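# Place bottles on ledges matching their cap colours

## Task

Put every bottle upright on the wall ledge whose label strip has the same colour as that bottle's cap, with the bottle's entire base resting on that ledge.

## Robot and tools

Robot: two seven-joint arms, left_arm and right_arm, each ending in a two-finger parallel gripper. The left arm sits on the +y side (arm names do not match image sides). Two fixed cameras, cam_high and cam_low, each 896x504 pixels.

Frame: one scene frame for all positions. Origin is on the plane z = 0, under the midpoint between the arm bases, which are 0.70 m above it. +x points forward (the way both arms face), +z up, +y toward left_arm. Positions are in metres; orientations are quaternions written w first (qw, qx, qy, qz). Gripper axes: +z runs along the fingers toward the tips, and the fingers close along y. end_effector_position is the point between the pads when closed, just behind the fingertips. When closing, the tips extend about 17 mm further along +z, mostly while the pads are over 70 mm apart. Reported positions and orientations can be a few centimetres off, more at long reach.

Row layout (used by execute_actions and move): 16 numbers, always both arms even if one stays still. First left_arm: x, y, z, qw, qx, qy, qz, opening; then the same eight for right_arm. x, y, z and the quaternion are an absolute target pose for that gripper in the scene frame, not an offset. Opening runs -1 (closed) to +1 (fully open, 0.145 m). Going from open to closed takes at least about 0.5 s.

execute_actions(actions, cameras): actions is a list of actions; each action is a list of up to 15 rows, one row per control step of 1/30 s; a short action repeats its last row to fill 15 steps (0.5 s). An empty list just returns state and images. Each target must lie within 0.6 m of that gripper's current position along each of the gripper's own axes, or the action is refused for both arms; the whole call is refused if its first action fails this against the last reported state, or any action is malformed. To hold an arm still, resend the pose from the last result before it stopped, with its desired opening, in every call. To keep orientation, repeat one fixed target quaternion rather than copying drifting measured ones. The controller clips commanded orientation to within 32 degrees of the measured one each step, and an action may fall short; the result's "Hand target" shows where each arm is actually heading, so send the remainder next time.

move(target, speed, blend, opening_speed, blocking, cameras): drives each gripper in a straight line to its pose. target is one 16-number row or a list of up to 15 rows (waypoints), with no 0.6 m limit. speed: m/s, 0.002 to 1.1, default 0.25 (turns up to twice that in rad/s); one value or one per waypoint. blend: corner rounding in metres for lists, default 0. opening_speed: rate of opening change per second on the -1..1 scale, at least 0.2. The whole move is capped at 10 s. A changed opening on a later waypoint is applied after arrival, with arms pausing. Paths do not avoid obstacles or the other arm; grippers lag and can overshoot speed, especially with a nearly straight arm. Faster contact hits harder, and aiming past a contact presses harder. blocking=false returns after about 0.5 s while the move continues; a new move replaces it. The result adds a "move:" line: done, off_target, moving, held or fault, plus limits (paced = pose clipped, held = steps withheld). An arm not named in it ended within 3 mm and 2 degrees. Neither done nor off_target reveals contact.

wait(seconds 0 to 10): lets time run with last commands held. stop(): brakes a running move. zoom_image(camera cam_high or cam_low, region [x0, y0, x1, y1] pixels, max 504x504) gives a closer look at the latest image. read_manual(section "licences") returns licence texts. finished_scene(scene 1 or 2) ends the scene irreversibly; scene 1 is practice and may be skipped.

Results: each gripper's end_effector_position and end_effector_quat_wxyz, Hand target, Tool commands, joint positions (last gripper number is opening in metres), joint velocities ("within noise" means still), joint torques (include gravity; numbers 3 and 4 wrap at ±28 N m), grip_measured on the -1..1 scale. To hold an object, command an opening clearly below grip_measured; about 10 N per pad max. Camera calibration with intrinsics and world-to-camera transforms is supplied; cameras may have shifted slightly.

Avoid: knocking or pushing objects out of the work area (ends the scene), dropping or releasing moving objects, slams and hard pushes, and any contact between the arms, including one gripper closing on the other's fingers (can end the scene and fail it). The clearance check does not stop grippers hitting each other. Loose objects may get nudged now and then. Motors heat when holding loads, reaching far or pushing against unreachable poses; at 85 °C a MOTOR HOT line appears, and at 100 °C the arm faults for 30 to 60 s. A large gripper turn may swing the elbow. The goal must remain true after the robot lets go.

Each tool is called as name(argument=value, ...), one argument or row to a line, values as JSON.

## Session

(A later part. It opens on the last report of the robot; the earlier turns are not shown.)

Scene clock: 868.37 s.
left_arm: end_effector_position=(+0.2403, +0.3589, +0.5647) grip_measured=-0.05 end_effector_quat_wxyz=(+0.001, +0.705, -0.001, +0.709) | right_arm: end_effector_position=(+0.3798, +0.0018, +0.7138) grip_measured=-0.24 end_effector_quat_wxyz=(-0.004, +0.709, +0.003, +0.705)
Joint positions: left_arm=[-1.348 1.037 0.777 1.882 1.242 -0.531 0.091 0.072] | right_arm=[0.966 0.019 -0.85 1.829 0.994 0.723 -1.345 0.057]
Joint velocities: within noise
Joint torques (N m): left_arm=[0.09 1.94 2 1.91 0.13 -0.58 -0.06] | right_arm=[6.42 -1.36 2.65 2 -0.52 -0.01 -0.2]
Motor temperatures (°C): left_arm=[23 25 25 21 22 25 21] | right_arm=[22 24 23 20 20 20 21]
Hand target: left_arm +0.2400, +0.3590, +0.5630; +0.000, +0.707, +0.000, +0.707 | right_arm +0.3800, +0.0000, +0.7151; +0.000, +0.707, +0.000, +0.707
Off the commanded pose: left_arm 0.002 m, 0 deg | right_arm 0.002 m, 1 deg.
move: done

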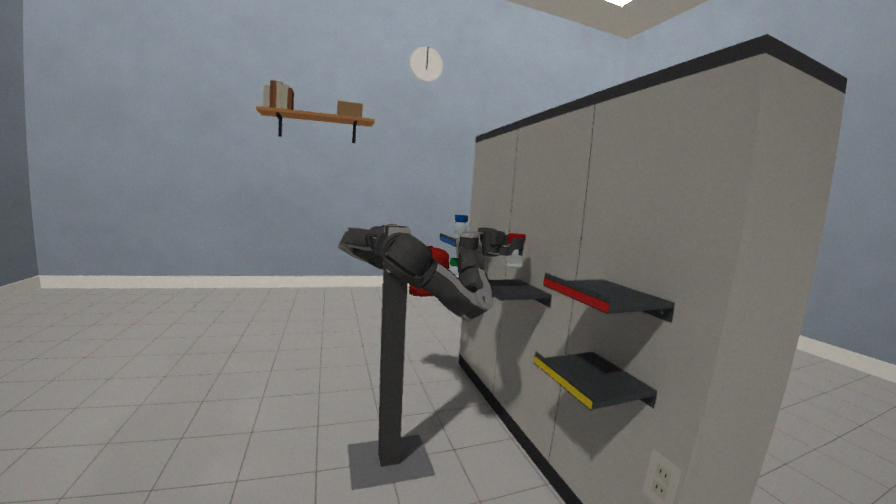

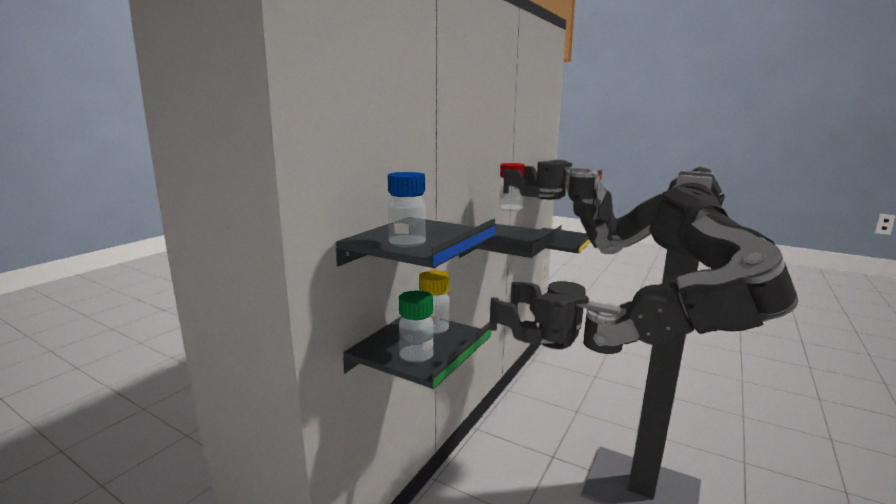

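move(
  target=[
    [0.33,0.359,0.563,0,0.7071,0,0.7071,-0.05,0.31,-0.06,0.705,0,0.7071,0,0.7071,-0.6],
    [0.379,0.359,0.563,0,0.7071,0,0.7071,-0.05,0.28,-0.2,0.60,0,0.7071,0,0.7071,-0.6],
    [0.379,0.359,0.563,0,0.7071,0,0.7071,-0.05,0.28,-0.2,0.42,0,0.7071,0,0.7071,-0.6],
    [0.379,0.359,0.563,0,0.7071,0,0.7071,-0.05,0.22,-0.32,0.42,0,0.7071,0,0.7071,-0.6],
    [0.379,0.359,0.563,0,0.7071,0,0.7071,-0.05,0.21,-0.42,0.45,0,0.7071,0,0.7071,-0.6],
  ],
  speed=[0.08,0.15,0.2,0.2,0.2],
  blend=[0.01,0.01,0.02,0.02,0],
)

zoom_image(
  camera="cam_low",
  region=[360, 130, 620, 400],
)

move(
  target=[
    [0.379,0.359,0.563,0,0.7071,0,0.7071,-0.6,0.22,-0.42,0.815,0,0.7071,0,0.7071,-0.6],
  ],
  speed=0.15,
  opening_speed=0.7,
)

zoom_image(
  camera="cam_low",
  region=[360, 130, 620, 400],
)

Scene clock: 889.47 s.
left_arm: end_effector_position=(+0.3795, +0.3563, +0.5662) grip_measured=-0.05 end_effector_quat_wxyz=(-0.036, +0.712, -0.022, +0.700) | right_arm: end_effector_position=(+0.2091, -0.4200, +0.4479) grip_measured=-0.24 end_effector_quat_wxyz=(+0.001, +0.711, +0.000, +0.703)
Joint positions: left_arm=[-1.407 1.798 0.725 1.489 1.585 -0.653 -0.17 0.072] | right_arm=[-0.7 0.924 0.17 1.148 1.284 -0.731 0.599 0.057]
Joint velocities: within noise
Joint torques (N m): left_arm=[5.31 1.41 2.04 -0.61 0.13 -0.5 -0.17] | right_arm=[0.46 6.11 3.7 1.48 0.49 -0.45 0.16]
Motor temperatures (°C): left_arm=[22 24 25 21 21 25 21] | right_arm=[23 24 23 20 21 20 21]
Hand target: left_arm +0.3786, +0.3587, +0.5632; -0.040, +0.716, -0.019, +0.696 | right_arm +0.2099, -0.4200, +0.4499; +0.000, +0.707, +0.000, +0.707
Off the commanded pose: left_arm 0.004 m, 5 deg | right_arm 0.002 m, 1 deg.
joint sent to its limit (left arm) — joint 1 (shoulder pitch), lower limit; joint 5 (forearm roll), upper limit. The joint targets are off in orientation, not in position.
move: off_target (left_arm)

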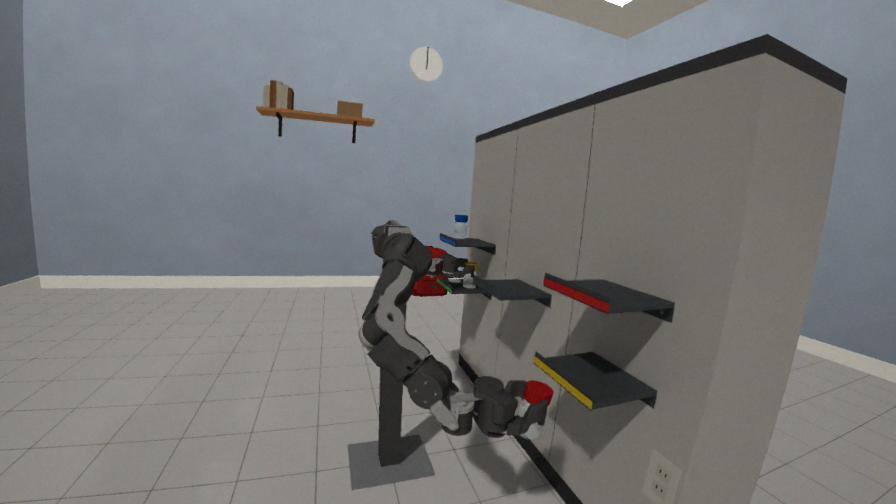

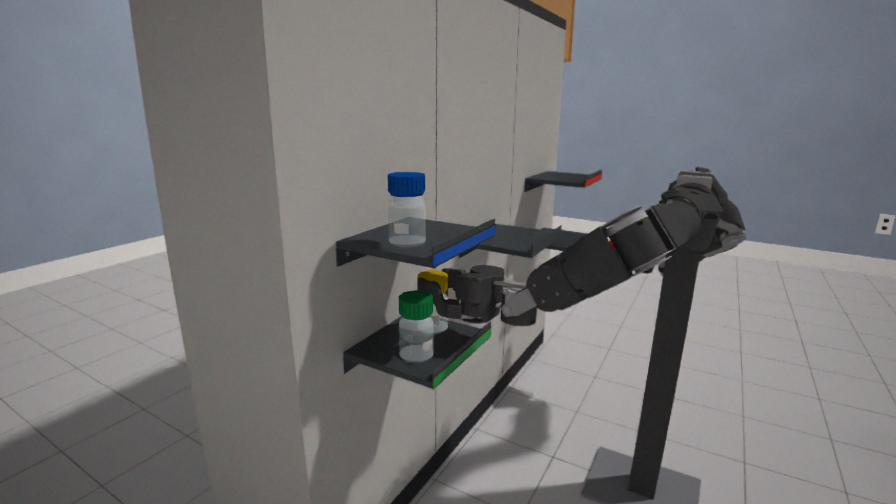

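Scaled by 1.867 from the camera's 896x504 image, which has a finer 1280x720 frame.

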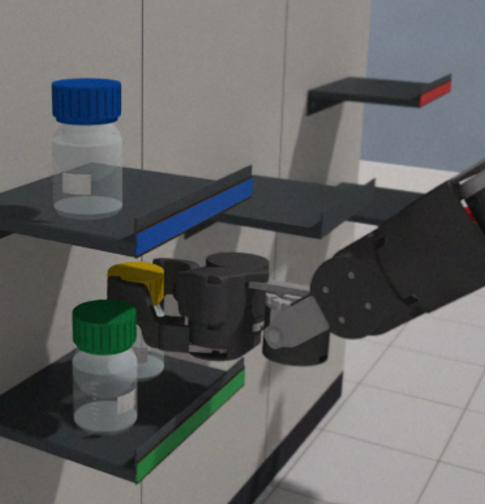

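Scene clock: 892.27 s.
left_arm: end_effector_position=(+0.3795, +0.3569, +0.5653) grip_measured=-0.30 end_effector_quat_wxyz=(-0.037, +0.714, -0.022, +0.698) | right_arm: end_effector_position=(+0.2206, -0.4208, +0.8146) grip_measured=-0.24 end_effector_quat_wxyz=(+0.010, +0.653, +0.022, +0.757)
Joint positions: left_arm=[-1.407 1.798 0.724 1.488 1.585 -0.647 -0.172 0.053] | right_arm=[-0.55 1.135 1.567 1.672 1.144 0.785 0.552 0.057]
Joint velocities: within noise
Joint torques (N m): left_arm=[5.31 1.38 2.11 -0.61 0.13 -0.66 -0.09] | right_arm=[0.91 7.58 2.52 1.11 0.32 -0.27 0.16]
Motor temperatures (°C): left_arm=[23 24 25 21 21 25 21] | right_arm=[22 24 23 20 21 20 21]
Hand target: left_arm +0.3786, +0.3588, +0.5632; -0.040, +0.716, -0.019, +0.696 | right_arm +0.2203, -0.4202, +0.8147; +0.008, +0.653, +0.023, +0.757
Off the commanded pose: left_arm 0.003 m, 5 deg | right_arm 0.001 m, 9 deg.
joint sent to its limit (left arm) — joint 1 (shoulder pitch), lower limit; joint 5 (forearm roll), upper limit. The joint targets are off in orientation, not in position.
joint sent to its limit (right arm) — joint 3 (upper arm roll), upper limit; joint 6 (wrist pitch), upper limit. The joint targets are off in orientation, not in position.
move: off_target (left_arm, right_arm)

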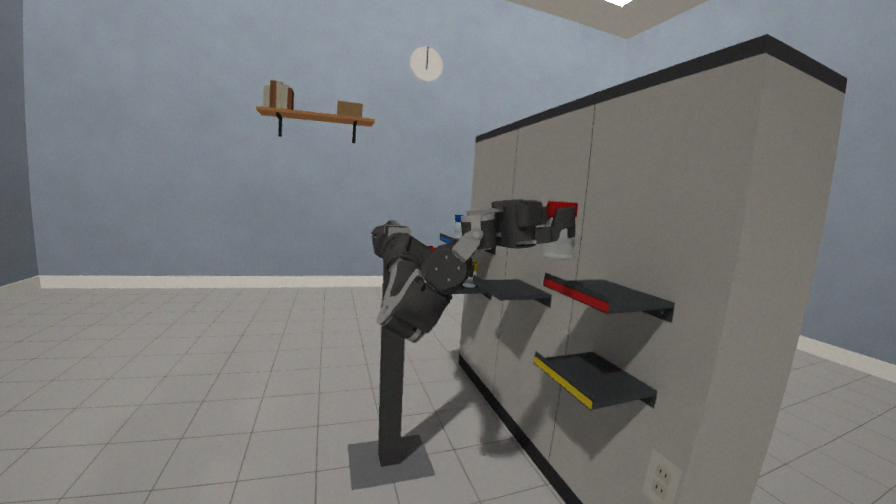

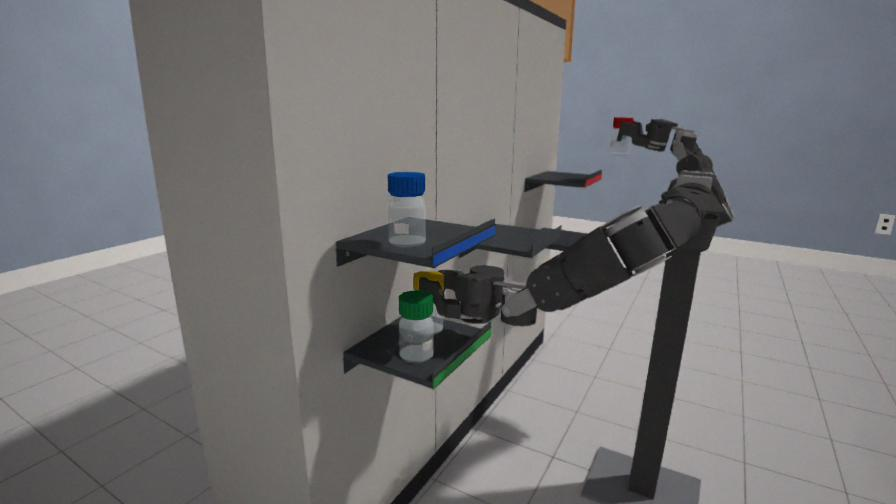

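Scaled by 1.867 from the camera's 896x504 image, which has a finer 1280x720 frame.

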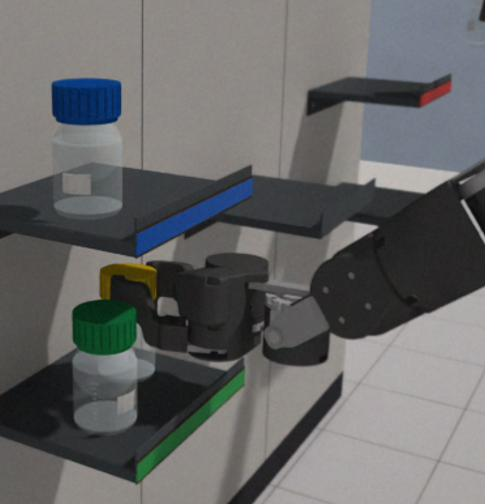

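move(
  target=[
    [0.379,0.359,0.60,0,0.7071,0,0.7071,-0.6,0.37,-0.42,0.815,0,0.7071,0,0.7071,-0.6],
    [0.34,0.359,0.60,0,0.7071,0,0.7071,-0.6,0.37,-0.42,0.76,0,0.7071,0,0.7071,-0.6],
  ],
  speed=0.1,
)

zoom_image(
  camera="cam_low",
  region=[360, 130, 620, 400],
)

zoom_image(
  camera="cam_high",
  region=[430, 190, 680, 330],
)

Scene clock: 907.60 s.
left_arm: end_effector_position=(+0.3387, +0.3607, +0.5955) grip_measured=-0.30 end_effector_quat_wxyz=(-0.002, +0.713, +0.003, +0.701) | right_arm: end_effector_position=(+0.3698, -0.4200, +0.7558) grip_measured=-0.24 end_effector_quat_wxyz=(-0.002, +0.713, +0.000, +0.701)
Joint positions: left_arm=[-1.391 1.487 0.93 1.7 1.493 -0.44 -0.076 0.053] | right_arm=[-0.781 1.596 1.057 1.329 1.52 0.29 0.231 0.057]
Joint velocities: within noise
Joint torques (N m): left_arm=[5.08 1.96 4.01 0.87 0.03 -0.86 0.23] | right_arm=[3.94 6.92 4.86 0.62 0.28 -0.81 -0.14]
Motor temperatures (°C): left_arm=[23 24 25 21 21 25 21] | right_arm=[22 25 23 19 20 20 21]
Hand target: left_arm +0.3400, +0.3589, +0.6000; +0.000, +0.707, +0.000, +0.707 | right_arm +0.3699, -0.4201, +0.7600; +0.000, +0.707, +0.000, +0.707
Off the commanded pose: left_arm 0.005 m, 1 deg | right_arm 0.004 m, 1 deg.
move: off_target (left_arm, right_arm)

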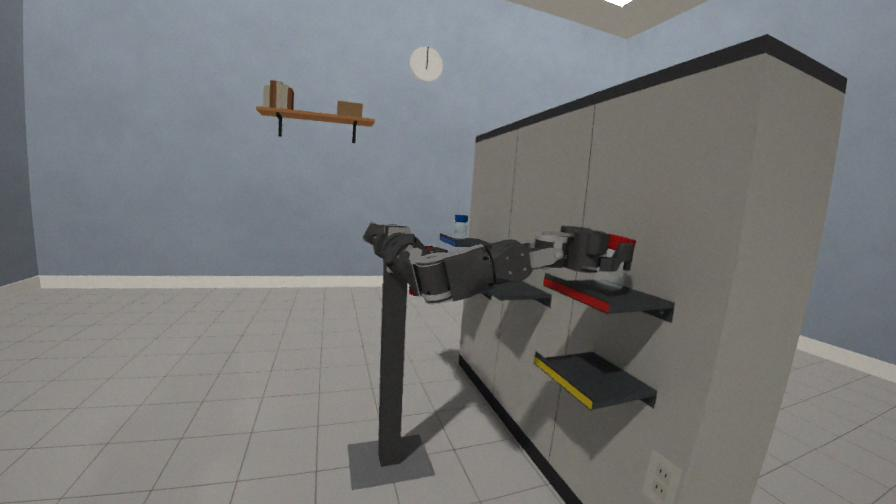

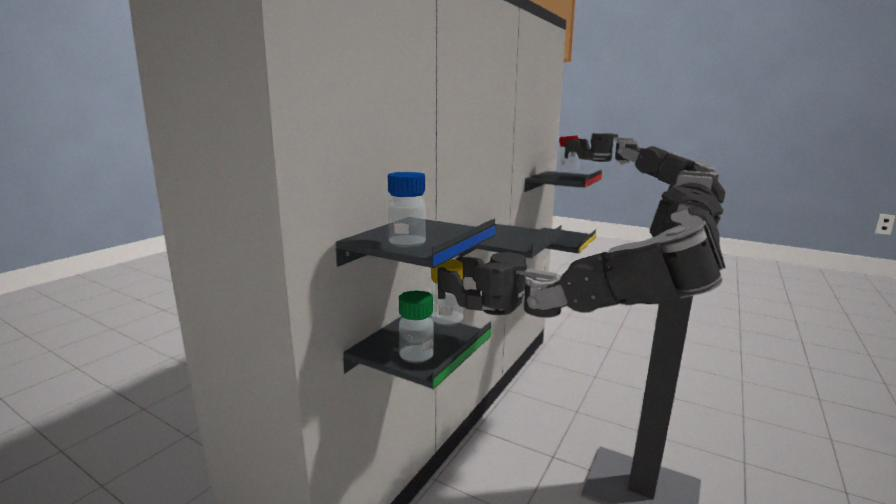

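Scaled by 1.867 from the camera's 896x504 image, which has a finer 1280x720 frame.

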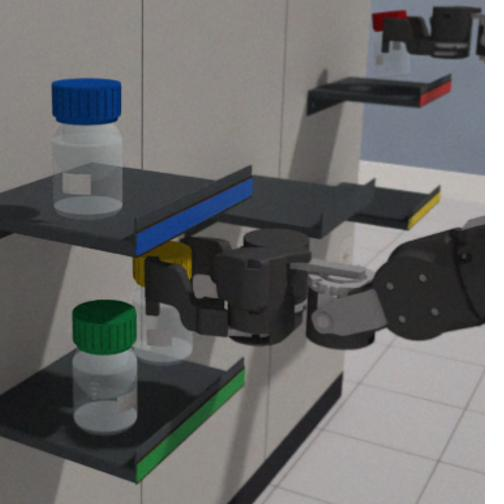

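Scaled by 2.016 from the camera's 896x504 image, which has a finer 1280x720 frame.

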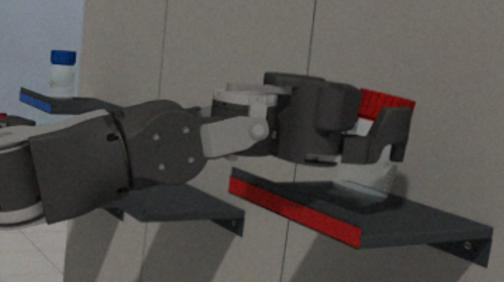

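move(
  target=[
    [0.22,0.36,0.60,0,0.7071,0,0.7071,-0.6,0.37,-0.42,0.758,0,0.676,0,0.737,-0.6],
    [0.21,0.44,0.45,0,0.7071,0,0.7071,-0.6,0.37,-0.42,0.748,0,0.676,0,0.737,-0.6],
  ],
  speed=[0.12,0.2],
  blend=[0.02,0],
)

zoom_image(
  camera="cam_high",
  region=[530, 200, 680, 330],
)

move(
  target=[
    [0.22,0.32,0.42,0,0.7071,0,0.7071,-0.6,0.37,-0.42,0.744,0,0.676,0,0.737,-0.6],
  ],
  speed=0.15,
  cameras=[],
)

Scene clock: 932.87 s.
left_arm: end_effector_position=(+0.2095, +0.4403, +0.4476) grip_measured=-0.30 end_effector_quat_wxyz=(+0.001, +0.712, +0.001, +0.702) | right_arm: end_effector_position=(+0.3704, -0.4192, +0.7458) grip_measured=-0.24 end_effector_quat_wxyz=(-0.001, +0.681, +0.002, +0.732)
Joint positions: left_arm=[-0.608 0.895 0.231 1.016 1.276 -0.654 0.738 0.053] | right_arm=[-0.878 1.57 1.057 1.355 1.545 0.104 0.223 0.057]
Joint velocities: within noise
Joint torques (N m): left_arm=[0.88 6.08 2.89 2.03 0.49 -0.72 0.24] | right_arm=[3.52 5.47 4.53 0.65 0.39 -0.78 -0.18]
Motor temperatures (°C): left_arm=[23 24 27 21 21 26 21] | right_arm=[22 25 24 19 20 21 21]
Hand target: left_arm +0.2100, +0.4400, +0.4500; +0.000, +0.707, +0.000, +0.707 | right_arm +0.3700, -0.4200, +0.7479; +0.000, +0.676, +0.000, +0.737
Off the commanded pose: left_arm 0.002 m, 1 deg | right_arm 0.002 m, 1 deg.
move: done

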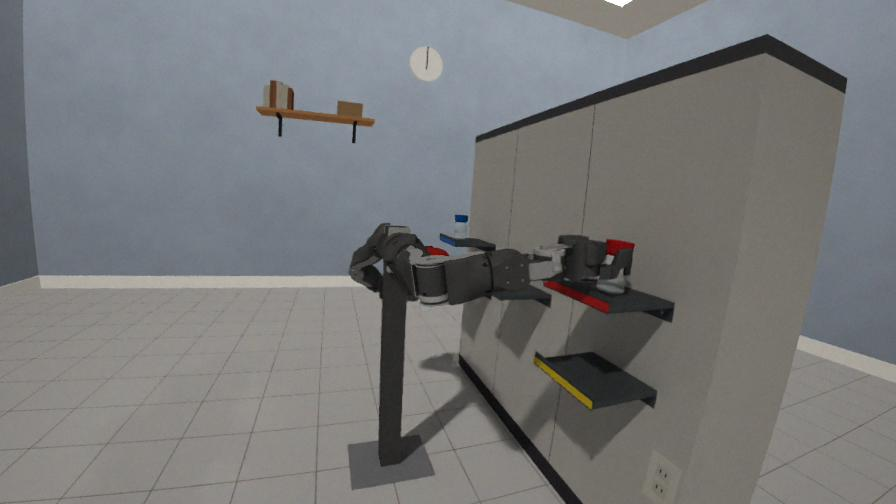

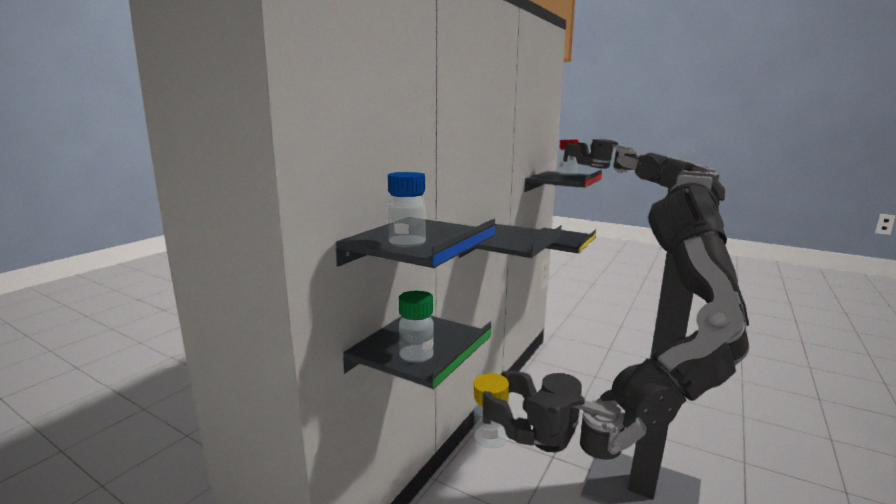

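Scaled by 3.360 from the camera's 896x504 image, which has a finer 1280x720 frame.

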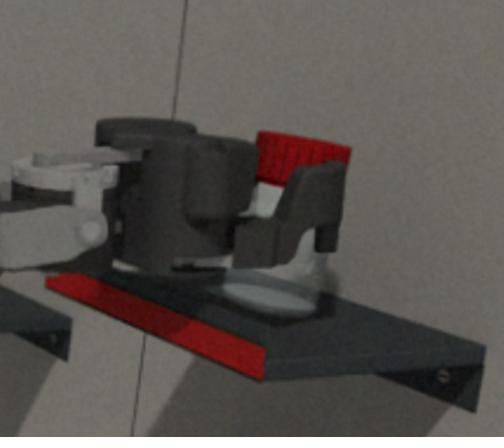

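Scene clock: 934.13 s.
left_arm: end_effector_position=(+0.2189, +0.3187, +0.4172) grip_measured=-0.30 end_effector_quat_wxyz=(+0.003, +0.712, -0.002, +0.702) | right_arm: end_effector_position=(+0.3704, -0.4190, +0.7427) grip_measured=-0.24 end_effector_quat_wxyz=(-0.001, +0.680, +0.003, +0.733)
Joint positions: left_arm=[-0.656 0.643 0.102 1.438 0.765 -0.677 0.215 0.053] | right_arm=[-0.893 1.566 1.057 1.358 1.548 0.085 0.223 0.057]
Joint velocities: within noise
Joint torques (N m): left_arm=[0.7 3.65 2.47 3.86 0.23 -0.83 -0.03] | right_arm=[3.44 5.39 4.36 0.7 0.37 -0.76 -0.17]
Motor temperatures (°C): left_arm=[23 24 26 21 21 26 21] | right_arm=[22 25 24 19 20 21 21]
Hand target: left_arm +0.2200, +0.3200, +0.4200; +0.000, +0.707, +0.000, +0.707 | right_arm +0.3700, -0.4199, +0.7440; +0.000, +0.676, +0.000, +0.737
Off the commanded pose: left_arm 0.003 m, 1 deg | right_arm 0.002 m, 1 deg.
move: done
No camera images: "cameras" was empty.

move(
  target=[
    [0.28,0.2,0.44,0,0.7071,0,0.7071,-0.6,0.37,-0.42,0.736,0,0.676,0,0.737,-0.6],
    [0.28,0.19,0.60,0,0.7071,0,0.7071,-0.6,0.37,-0.42,0.736,0,0.676,0,0.737,-0.6],
    [0.27,0.16,0.70,0,0.7071,0,0.7071,-0.6,0.37,-0.42,0.736,0,0.676,0,0.737,-0.6],
    [0.31,0.03,0.705,0,0.7071,0,0.7071,-0.6,0.37,-0.42,0.736,0,0.676,0,0.737,-0.6],
  ],
  speed=0.15,
  blend=[0.03,0.03,0.03,0],
)

zoom_image(
  camera="cam_high",
  region=[530, 200, 680, 330],
)

zoom_image(
  camera="cam_low",
  region=[450, 130, 620, 270],
)

Scene clock: 951.60 s.
left_arm: end_effector_position=(+0.3101, +0.0296, +0.7041) grip_measured=-0.30 end_effector_quat_wxyz=(+0.029, +0.632, +0.031, +0.774) | right_arm: end_effector_position=(+0.3698, -0.4189, +0.7418) grip_measured=-0.24 end_effector_quat_wxyz=(-0.001, +0.669, +0.003, +0.743)
Joint positions: left_arm=[0.352 -0.143 -0.711 2.204 0.076 0.782 -0.79 0.053] | right_arm=[-0.917 1.561 1.057 1.363 1.555 0.032 0.222 0.057]
Joint velocities: within noise
Joint torques (N m): left_arm=[5.89 -2.44 -0.46 3 -0.2 -0.43 0] | right_arm=[2.39 4.89 3.4 0.72 0.28 -0.16 -0.16]
Motor temperatures (°C): left_arm=[22 24 26 22 21 26 21] | right_arm=[22 25 24 19 20 21 21]
Hand target: left_arm +0.3101, +0.0300, +0.7047; +0.026, +0.631, +0.032, +0.775 | right_arm +0.3699, -0.4201, +0.7360; +0.000, +0.676, +0.000, +0.737
Off the commanded pose: left_arm 0.001 m, 13 deg | right_arm 0.006 m, 1 deg.
joint sent to its limit (left arm) — joint 6 (wrist pitch), upper limit. The joint targets are off in orientation, not in position.
move: off_target (left_arm, right_arm)

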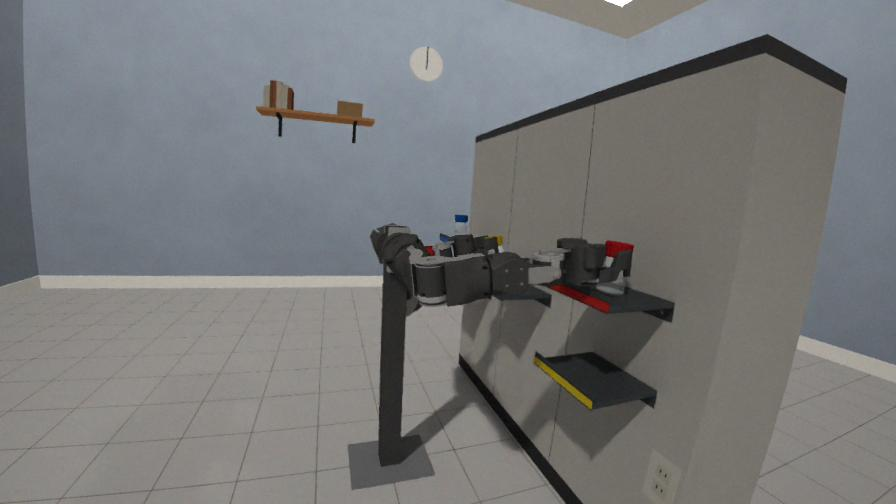

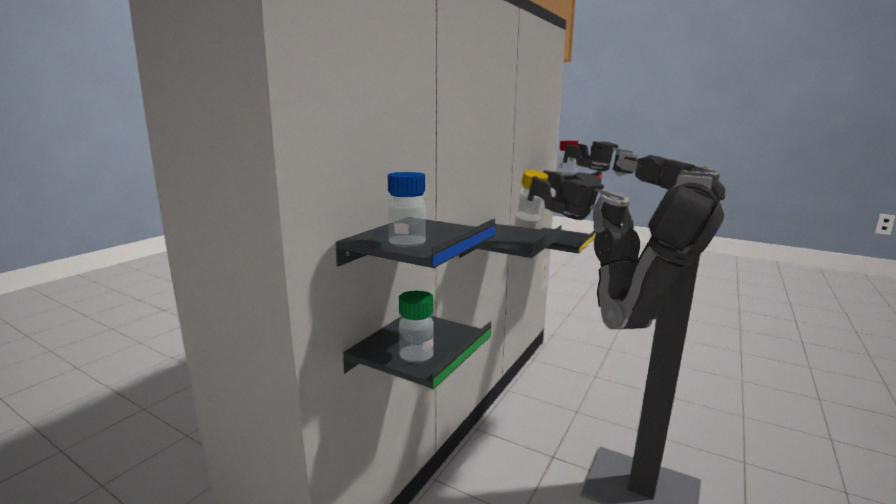

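Scaled by 3.360 from the camera's 896x504 image, which has a finer 1280x720 frame.

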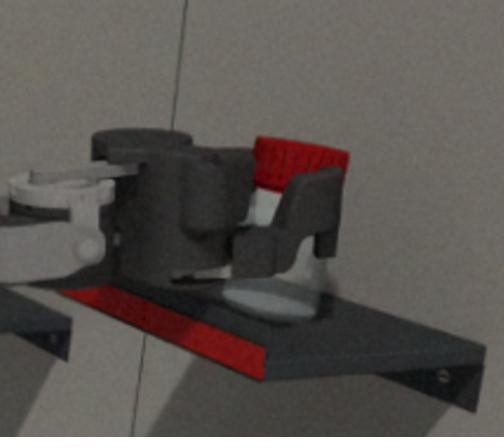

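Scaled by 2.965 from the camera's 896x504 image, which has a finer 1280x720 frame.

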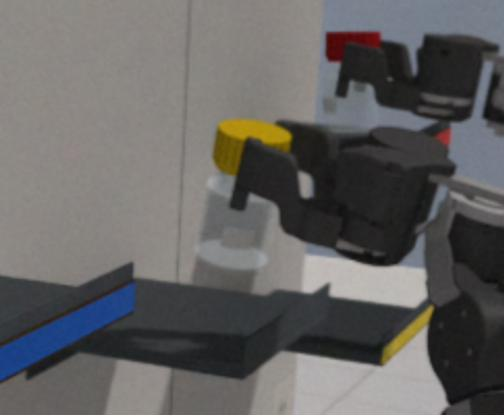

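move(
  target=[
    [0.375,0.0,0.705,0,0.7071,0,0.7071,-0.6,0.37,-0.42,0.742,0,0.67,0,0.742,-0.6],
    [0.375,0.0,0.672,0,0.7071,0,0.7071,-0.6,0.37,-0.42,0.742,0,0.67,0,0.742,0.2],
    [0.375,0.0,0.653,0,0.7071,0,0.7071,-0.6,0.37,-0.42,0.742,0,0.67,0,0.742,0.2],
  ],
  speed=[0.1,0.08,0.05],
  opening_speed=0.5,
  cameras=[],
)

move(
  target=[
    [0.375,0.0,0.644,0,0.7071,0,0.7071,-0.6,0.25,-0.42,0.755,0,0.7071,0,0.7071,0.2],
  ],
  speed=[0.05],
)

zoom_image(
  camera="cam_high",
  region=[530, 200, 680, 330],
)

zoom_image(
  camera="cam_low",
  region=[450, 130, 620, 270],
)

Scene clock: 972.20 s.
left_arm: end_effector_position=(+0.3747, +0.0002, +0.6533) grip_measured=-0.30 end_effector_quat_wxyz=(+0.000, +0.708, +0.000, +0.706) | right_arm: end_effector_position=(+0.3698, -0.4193, +0.7415) grip_measured=+0.20 end_effector_quat_wxyz=(-0.001, +0.670, +0.002, +0.742)
Joint positions: left_arm=[0.756 0.081 -0.93 1.837 0.774 0.572 -1.231 0.053] | right_arm=[-0.916 1.561 1.057 1.362 1.557 0.036 0.222 0.09]
Joint velocities: within noise
Joint torques (N m): left_arm=[7.71 -1.25 1.16 2.92 -0.45 -0.45 0.19] | right_arm=[3.73 5.92 4.57 0.36 0.3 -0.33 -0.16]
Motor temperatures (°C): left_arm=[24 24 25 22 22 25 21] | right_arm=[22 25 24 19 20 20 21]
Hand target: left_arm +0.3750, +0.0001, +0.6529; +0.000, +0.707, +0.000, +0.707 | right_arm +0.3700, -0.4199, +0.7420; +0.000, +0.670, +0.000, +0.742
Off the commanded pose: left_arm 0.000 m, 0 deg | right_arm 0.001 m, 0 deg.
move: done
No camera images: "cameras" was empty.

Scene clock: 974.97 s.
left_arm: end_effector_position=(+0.3736, +0.0006, +0.6520) grip_measured=-0.30 end_effector_quat_wxyz=(+0.001, +0.697, +0.003, +0.717) | right_arm: end_effector_position=(+0.2505, -0.4208, +0.7545) grip_measured=+0.20 end_effector_quat_wxyz=(+0.001, +0.707, -0.002, +0.707)
Joint positions: left_arm=[0.739 0.089 -0.944 1.835 0.728 0.535 -1.214 0.053] | right_arm=[-0.89 1.1 1.524 1.708 1.316 0.592 0.4 0.09]
Joint velocities: within noise
Joint torques (N m): left_arm=[5.26 -1.36 1.73 1.61 0.09 -0.17 0.2] | right_arm=[0.54 5.42 4.62 1.22 0.24 -0.27 0.18]
Motor temperatures (°C): left_arm=[24 24 25 22 22 25 21] | right_arm=[22 25 24 19 20 20 21]
Hand target: left_arm +0.3749, +0.0001, +0.6440; +0.000, +0.707, +0.000, +0.707 | right_arm +0.2500, -0.4200, +0.7549; +0.000, +0.707, +0.000, +0.707
Off the commanded pose: left_arm 0.008 m, 2 deg | right_arm 0.001 m, 0 deg.
move: off_target (left_arm)

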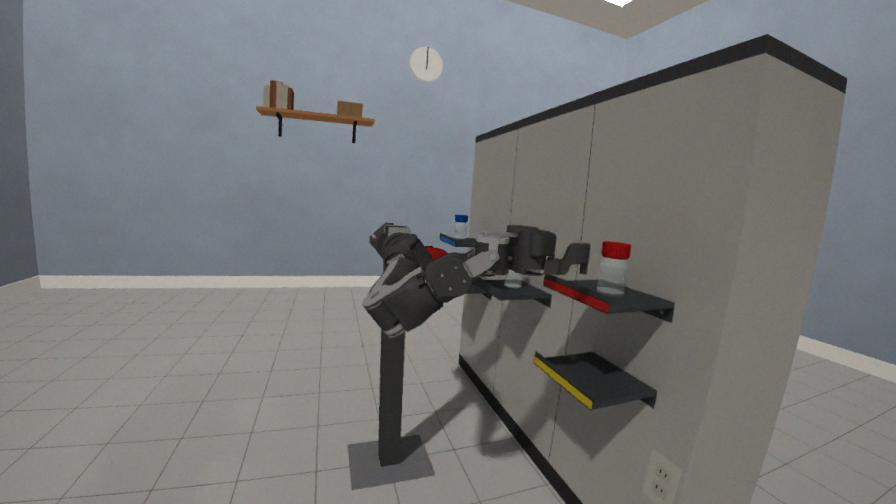

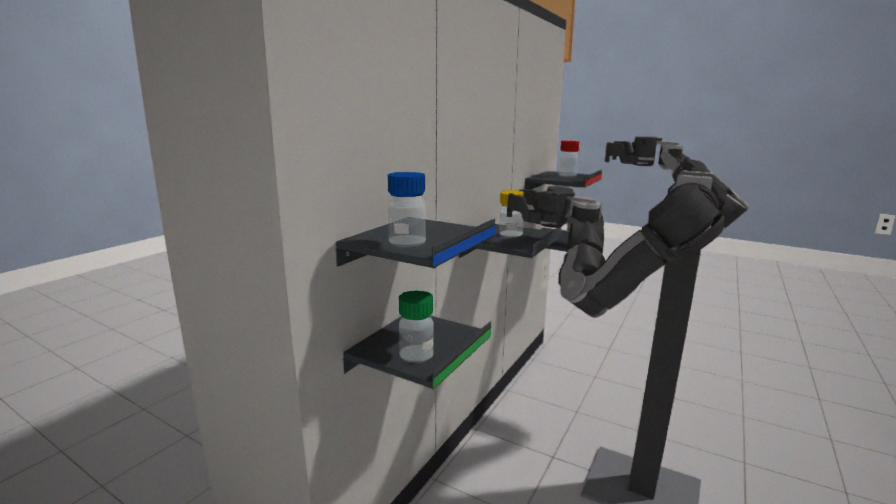

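Scaled by 3.360 from the camera's 896x504 image, which has a finer 1280x720 frame.

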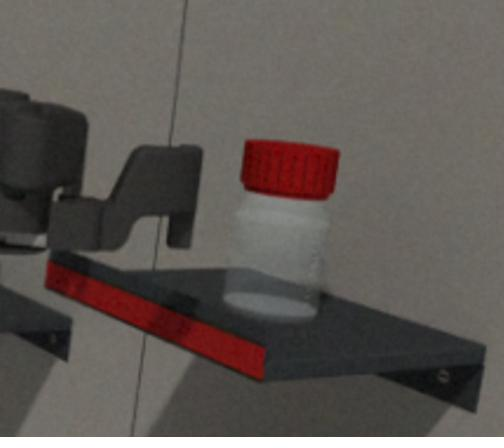

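Scaled by 2.965 from the camera's 896x504 image, which has a finer 1280x720 frame.

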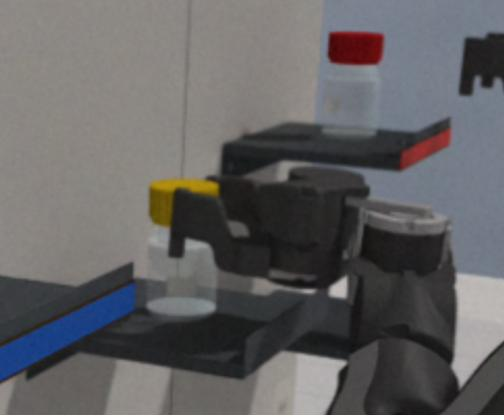

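move(
  target=[
    [0.375,0.0,0.652,0,0.7071,0,0.7071,-0.6,0.22,-0.42,0.70,0,0.7071,0,0.7071,0.2],
    [0.375,0.0,0.652,0,0.7071,0,0.7071,0.3,0.22,-0.42,0.70,0,0.7071,0,0.7071,0.2],
    [0.29,0.01,0.655,0,0.7071,0,0.7071,0.3,0.22,-0.42,0.45,0,0.7071,0,0.7071,0.2],
    [0.28,0.2,0.655,0,0.7071,0,0.7071,0.3,0.22,-0.32,0.42,0,0.7071,0,0.7071,0.2],
    [0.28,0.2,0.44,0,0.7071,0,0.7071,0.3,0.28,-0.2,0.44,0,0.7071,0,0.7071,0.2],
  ],
  speed=0.2,
  opening_speed=1.5,
  blend=[0,0,0.01,0.03,0],
  cameras=[],
)

move(
  target=[
    [0.22,0.32,0.42,0,0.7071,0,0.7071,0.3,0.29,-0.12,0.60,0,0.7071,0,0.7071,1],
    [0.22,0.32,0.42,0,0.7071,0,0.7071,0.3,0.30,-0.0,0.652,0,0.7071,0,0.7071,1],
    [0.22,0.32,0.42,0,0.7071,0,0.7071,0.3,0.38,-0.0,0.652,0,0.7071,0,0.7071,1],
    [0.22,0.32,0.42,0,0.7071,0,0.7071,0.3,0.38,-0.0,0.652,0,0.7071,0,0.7071,-0.6],
  ],
  speed=0.15,
  opening_speed=1.5,
  blend=[0.03,0.01,0,0],
)

zoom_image(
  camera="cam_low",
  region=[450, 130, 620, 270],
)

Scene clock: 1000.27 s.
left_arm: end_effector_position=(+0.2800, +0.2009, +0.4400) grip_measured=+0.30 end_effector_quat_wxyz=(-0.002, +0.708, +0.003, +0.707) | right_arm: end_effector_position=(+0.2801, -0.1986, +0.4400) grip_measured=+0.20 end_effector_quat_wxyz=(-0.003, +0.706, +0.002, +0.708)
Joint positions: left_arm=[-0.113 0.883 -0.826 1.714 0.55 -0.575 -0.757 0.098] | right_arm=[-0.403 -0.014 0.23 1.711 0.082 -0.258 0.245 0.09]
Joint velocities: within noise
Joint torques (N m): left_arm=[3.13 3.76 1.14 3.71 -0.23 -0.59 0.24] | right_arm=[0.91 0.62 0.64 4.63 0.19 -0.32 -0.14]
Motor temperatures (°C): left_arm=[24 23 25 21 21 25 21] | right_arm=[21 25 24 19 20 20 21]
Hand target: left_arm +0.2800, +0.2000, +0.4400; +0.000, +0.707, +0.000, +0.707 | right_arm +0.2800, -0.2001, +0.4401; +0.000, +0.707, +0.000, +0.707
Off the commanded pose: left_arm 0.001 m, 0 deg | right_arm 0.001 m, 0 deg.
move: done
No camera images: "cameras" was empty.

Scene clock: 1004.50 s.
left_arm: end_effector_position=(+0.2208, +0.3195, +0.4209) grip_measured=+0.30 end_effector_quat_wxyz=(+0.000, +0.707, -0.001, +0.708) | right_arm: end_effector_position=(+0.3803, -0.0017, +0.6519) grip_measured=-0.24 end_effector_quat_wxyz=(+0.004, +0.707, -0.003, +0.707)
Joint positions: left_arm=[-0.656 0.787 -0.058 1.444 0.834 -0.787 0.069 0.098] | right_arm=[0.509 -0.173 -0.644 1.81 0.235 0.736 -0.812 0.058]
Joint velocities: within noise
Joint torques (N m): left_arm=[0.01 3.6 2.15 2.28 0.2 -0.65 0.24] | right_arm=[4.92 -2.94 -0.12 3.26 -0.18 -0.37 0.16]
Motor temperatures (°C): left_arm=[23 24 25 21 21 25 21] | right_arm=[21 25 24 19 20 20 21]
Hand target: left_arm +0.2200, +0.3200, +0.4200; +0.000, +0.707, +0.000, +0.707 | right_arm +0.3800, -0.0001, +0.6519; +0.000, +0.707, +0.000, +0.707
Off the commanded pose: left_arm 0.001 m, 0 deg | right_arm 0.002 m, 1 deg.
joint sent to its limit (left arm) — joint 6 (wrist pitch), lower limit. The joint targets still meet the commanded pose.
move: done

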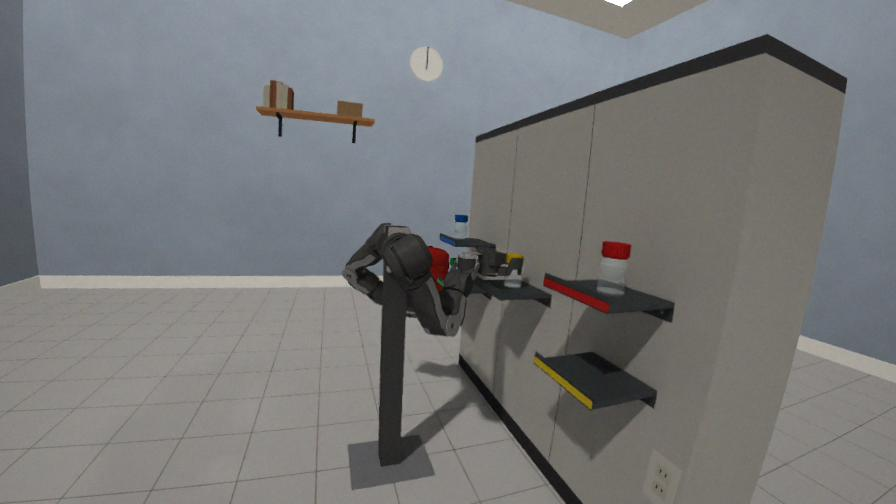

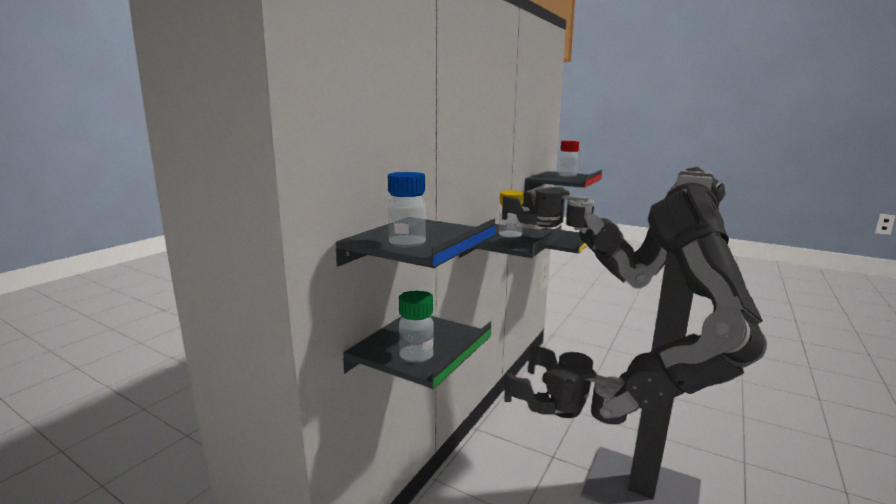

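Scaled by 2.965 from the camera's 896x504 image, which has a finer 1280x720 frame.

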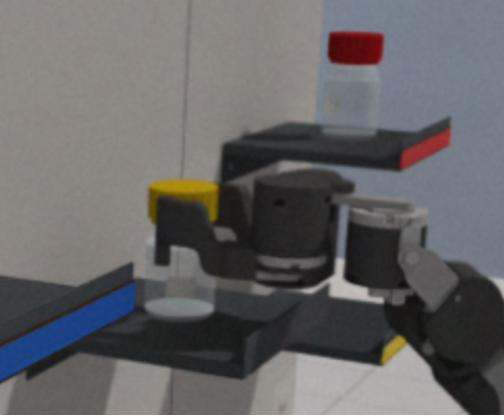

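move(
  target=[
    [0.22,0.32,0.42,0,0.7071,0,0.7071,0.3,0.38,0.0,0.715,0,0.7071,0,0.7071,-0.6],
    [0.22,0.32,0.42,0,0.7071,0,0.7071,0.3,0.32,-0.06,0.718,0,0.7071,0,0.7071,-0.6],
    [0.22,0.32,0.42,0,0.7071,0,0.7071,0.3,0.29,-0.22,0.715,0,0.7071,0,0.7071,-0.6],
    [0.22,0.32,0.42,0,0.7071,0,0.7071,0.3,0.28,-0.21,0.44,0,0.7071,0,0.7071,-0.6],
    [0.22,0.32,0.42,0,0.7071,0,0.7071,0.3,0.22,-0.32,0.42,0,0.7071,0,0.7071,-0.6],
    [0.22,0.32,0.42,0,0.7071,0,0.7071,0.3,0.22,-0.42,0.45,0,0.7071,0,0.7071,-0.6],
  ],
  speed=0.2,
  blend=[0,0.01,0.02,0.03,0.03,0],
  cameras=[],
)

move(
  target=[
    [0.22,0.32,0.42,0,0.7071,0,0.7071,0.3,0.22,-0.42,0.592,0,0.7071,0,0.7071,-0.6],
  ],
  speed=0.2,
)

zoom_image(
  camera="cam_high",
  region=[450, 230, 680, 420],
)

Scene clock: 1029.63 s.
left_arm: end_effector_position=(+0.2208, +0.3195, +0.4209) grip_measured=+0.30 end_effector_quat_wxyz=(+0.000, +0.707, -0.001, +0.708) | right_arm: end_effector_position=(+0.2193, -0.4202, +0.4481) grip_measured=-0.24 end_effector_quat_wxyz=(+0.001, +0.711, +0.000, +0.704)
Joint positions: left_arm=[-0.656 0.787 -0.058 1.444 0.834 -0.787 0.069 0.098] | right_arm=[-0.649 0.93 0.147 1.136 1.266 -0.71 0.581 0.058]
Joint velocities: within noise
Joint torques (N m): left_arm=[0.01 3.63 2.15 2.28 0.2 -0.65 0.24] | right_arm=[0.65 6.18 3.67 1.61 0.5 -0.44 0.17]
Motor temperatures (°C): left_arm=[22 24 25 21 21 25 21] | right_arm=[22 24 23 20 20 20 21]
Hand target: left_arm +0.2200, +0.3200, +0.4200; +0.000, +0.707, +0.000, +0.707 | right_arm +0.2200, -0.4201, +0.4500; +0.000, +0.707, +0.000, +0.707
Off the commanded pose: left_arm 0.001 m, 0 deg | right_arm 0.002 m, 1 deg.
joint sent to its limit (left arm) — joint 6 (wrist pitch), lower limit. The joint targets still meet the commanded pose.
move: done
No camera images: "cameras" was empty.

Scene clock: 1030.83 s.
left_arm: end_effector_position=(+0.2208, +0.3195, +0.4209) grip_measured=+0.30 end_effector_quat_wxyz=(+0.000, +0.707, -0.001, +0.708) | right_arm: end_effector_position=(+0.2201, -0.4196, +0.5915) grip_measured=-0.24 end_effector_quat_wxyz=(-0.001, +0.709, +0.001, +0.705)
Joint positions: left_arm=[-0.656 0.787 -0.058 1.444 0.834 -0.787 0.069 0.098] | right_arm=[-1.313 0.934 1.004 1.675 1.368 -0.33 0.457 0.058]
Joint velocities: within noise
Joint torques (N m): left_arm=[0.01 3.65 2.15 2.28 0.2 -0.65 0.24] | right_arm=[0.25 1.89 3.81 1.06 0.44 -0.48 -0.04]
Motor temperatures (°C): left_arm=[22 24 25 21 21 25 21] | right_arm=[22 24 23 20 20 20 21]
Hand target: left_arm +0.2200, +0.3200, +0.4200; +0.000, +0.707, +0.000, +0.707 | right_arm +0.2200, -0.4200, +0.5920; +0.000, +0.707, +0.000, +0.707
Off the commanded pose: left_arm 0.001 m, 0 deg | right_arm 0.001 m, 0 deg.
joint sent to its limit (left arm) — joint 6 (wrist pitch), lower limit. The joint targets still meet the commanded pose.
move: done

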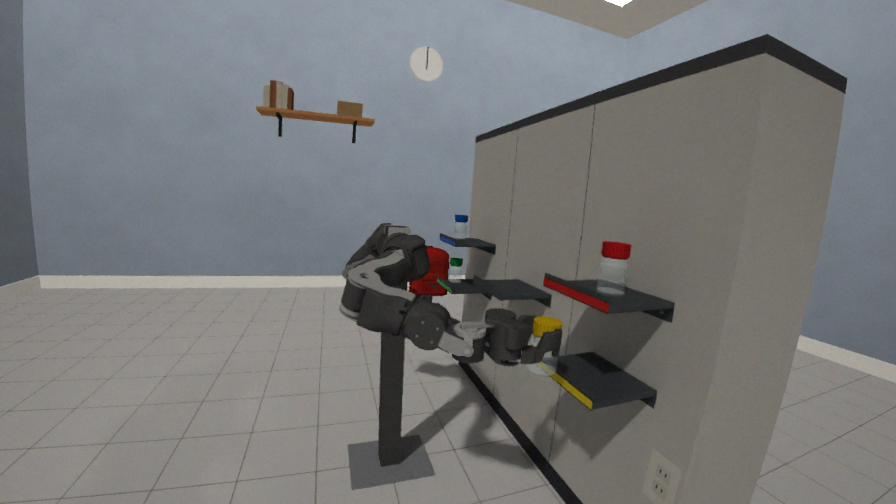

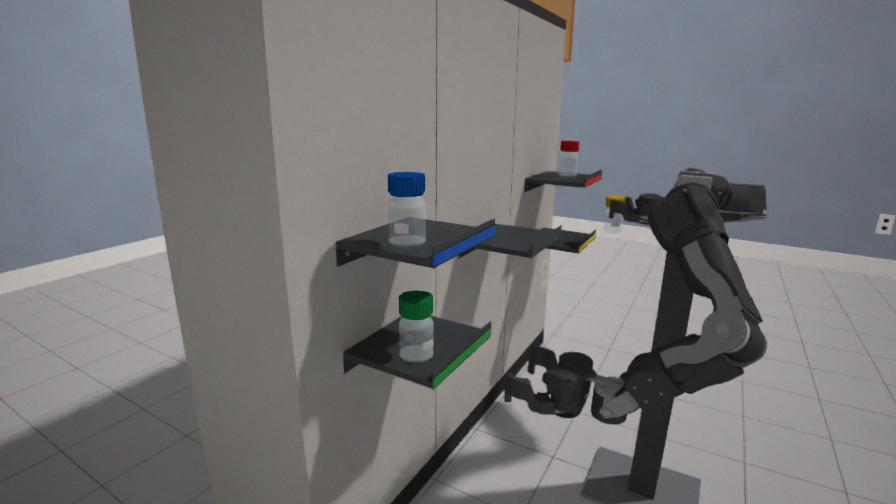

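Scaled by 2.191 from the camera's 896x504 image, which has a finer 1280x720 frame.

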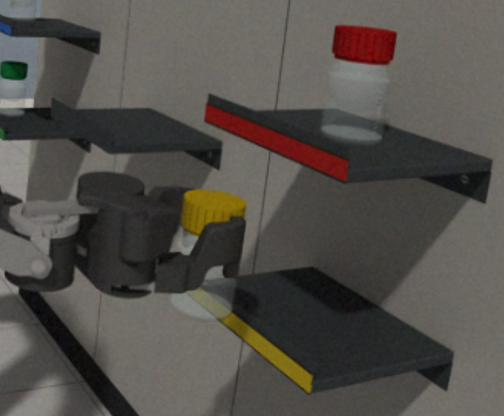

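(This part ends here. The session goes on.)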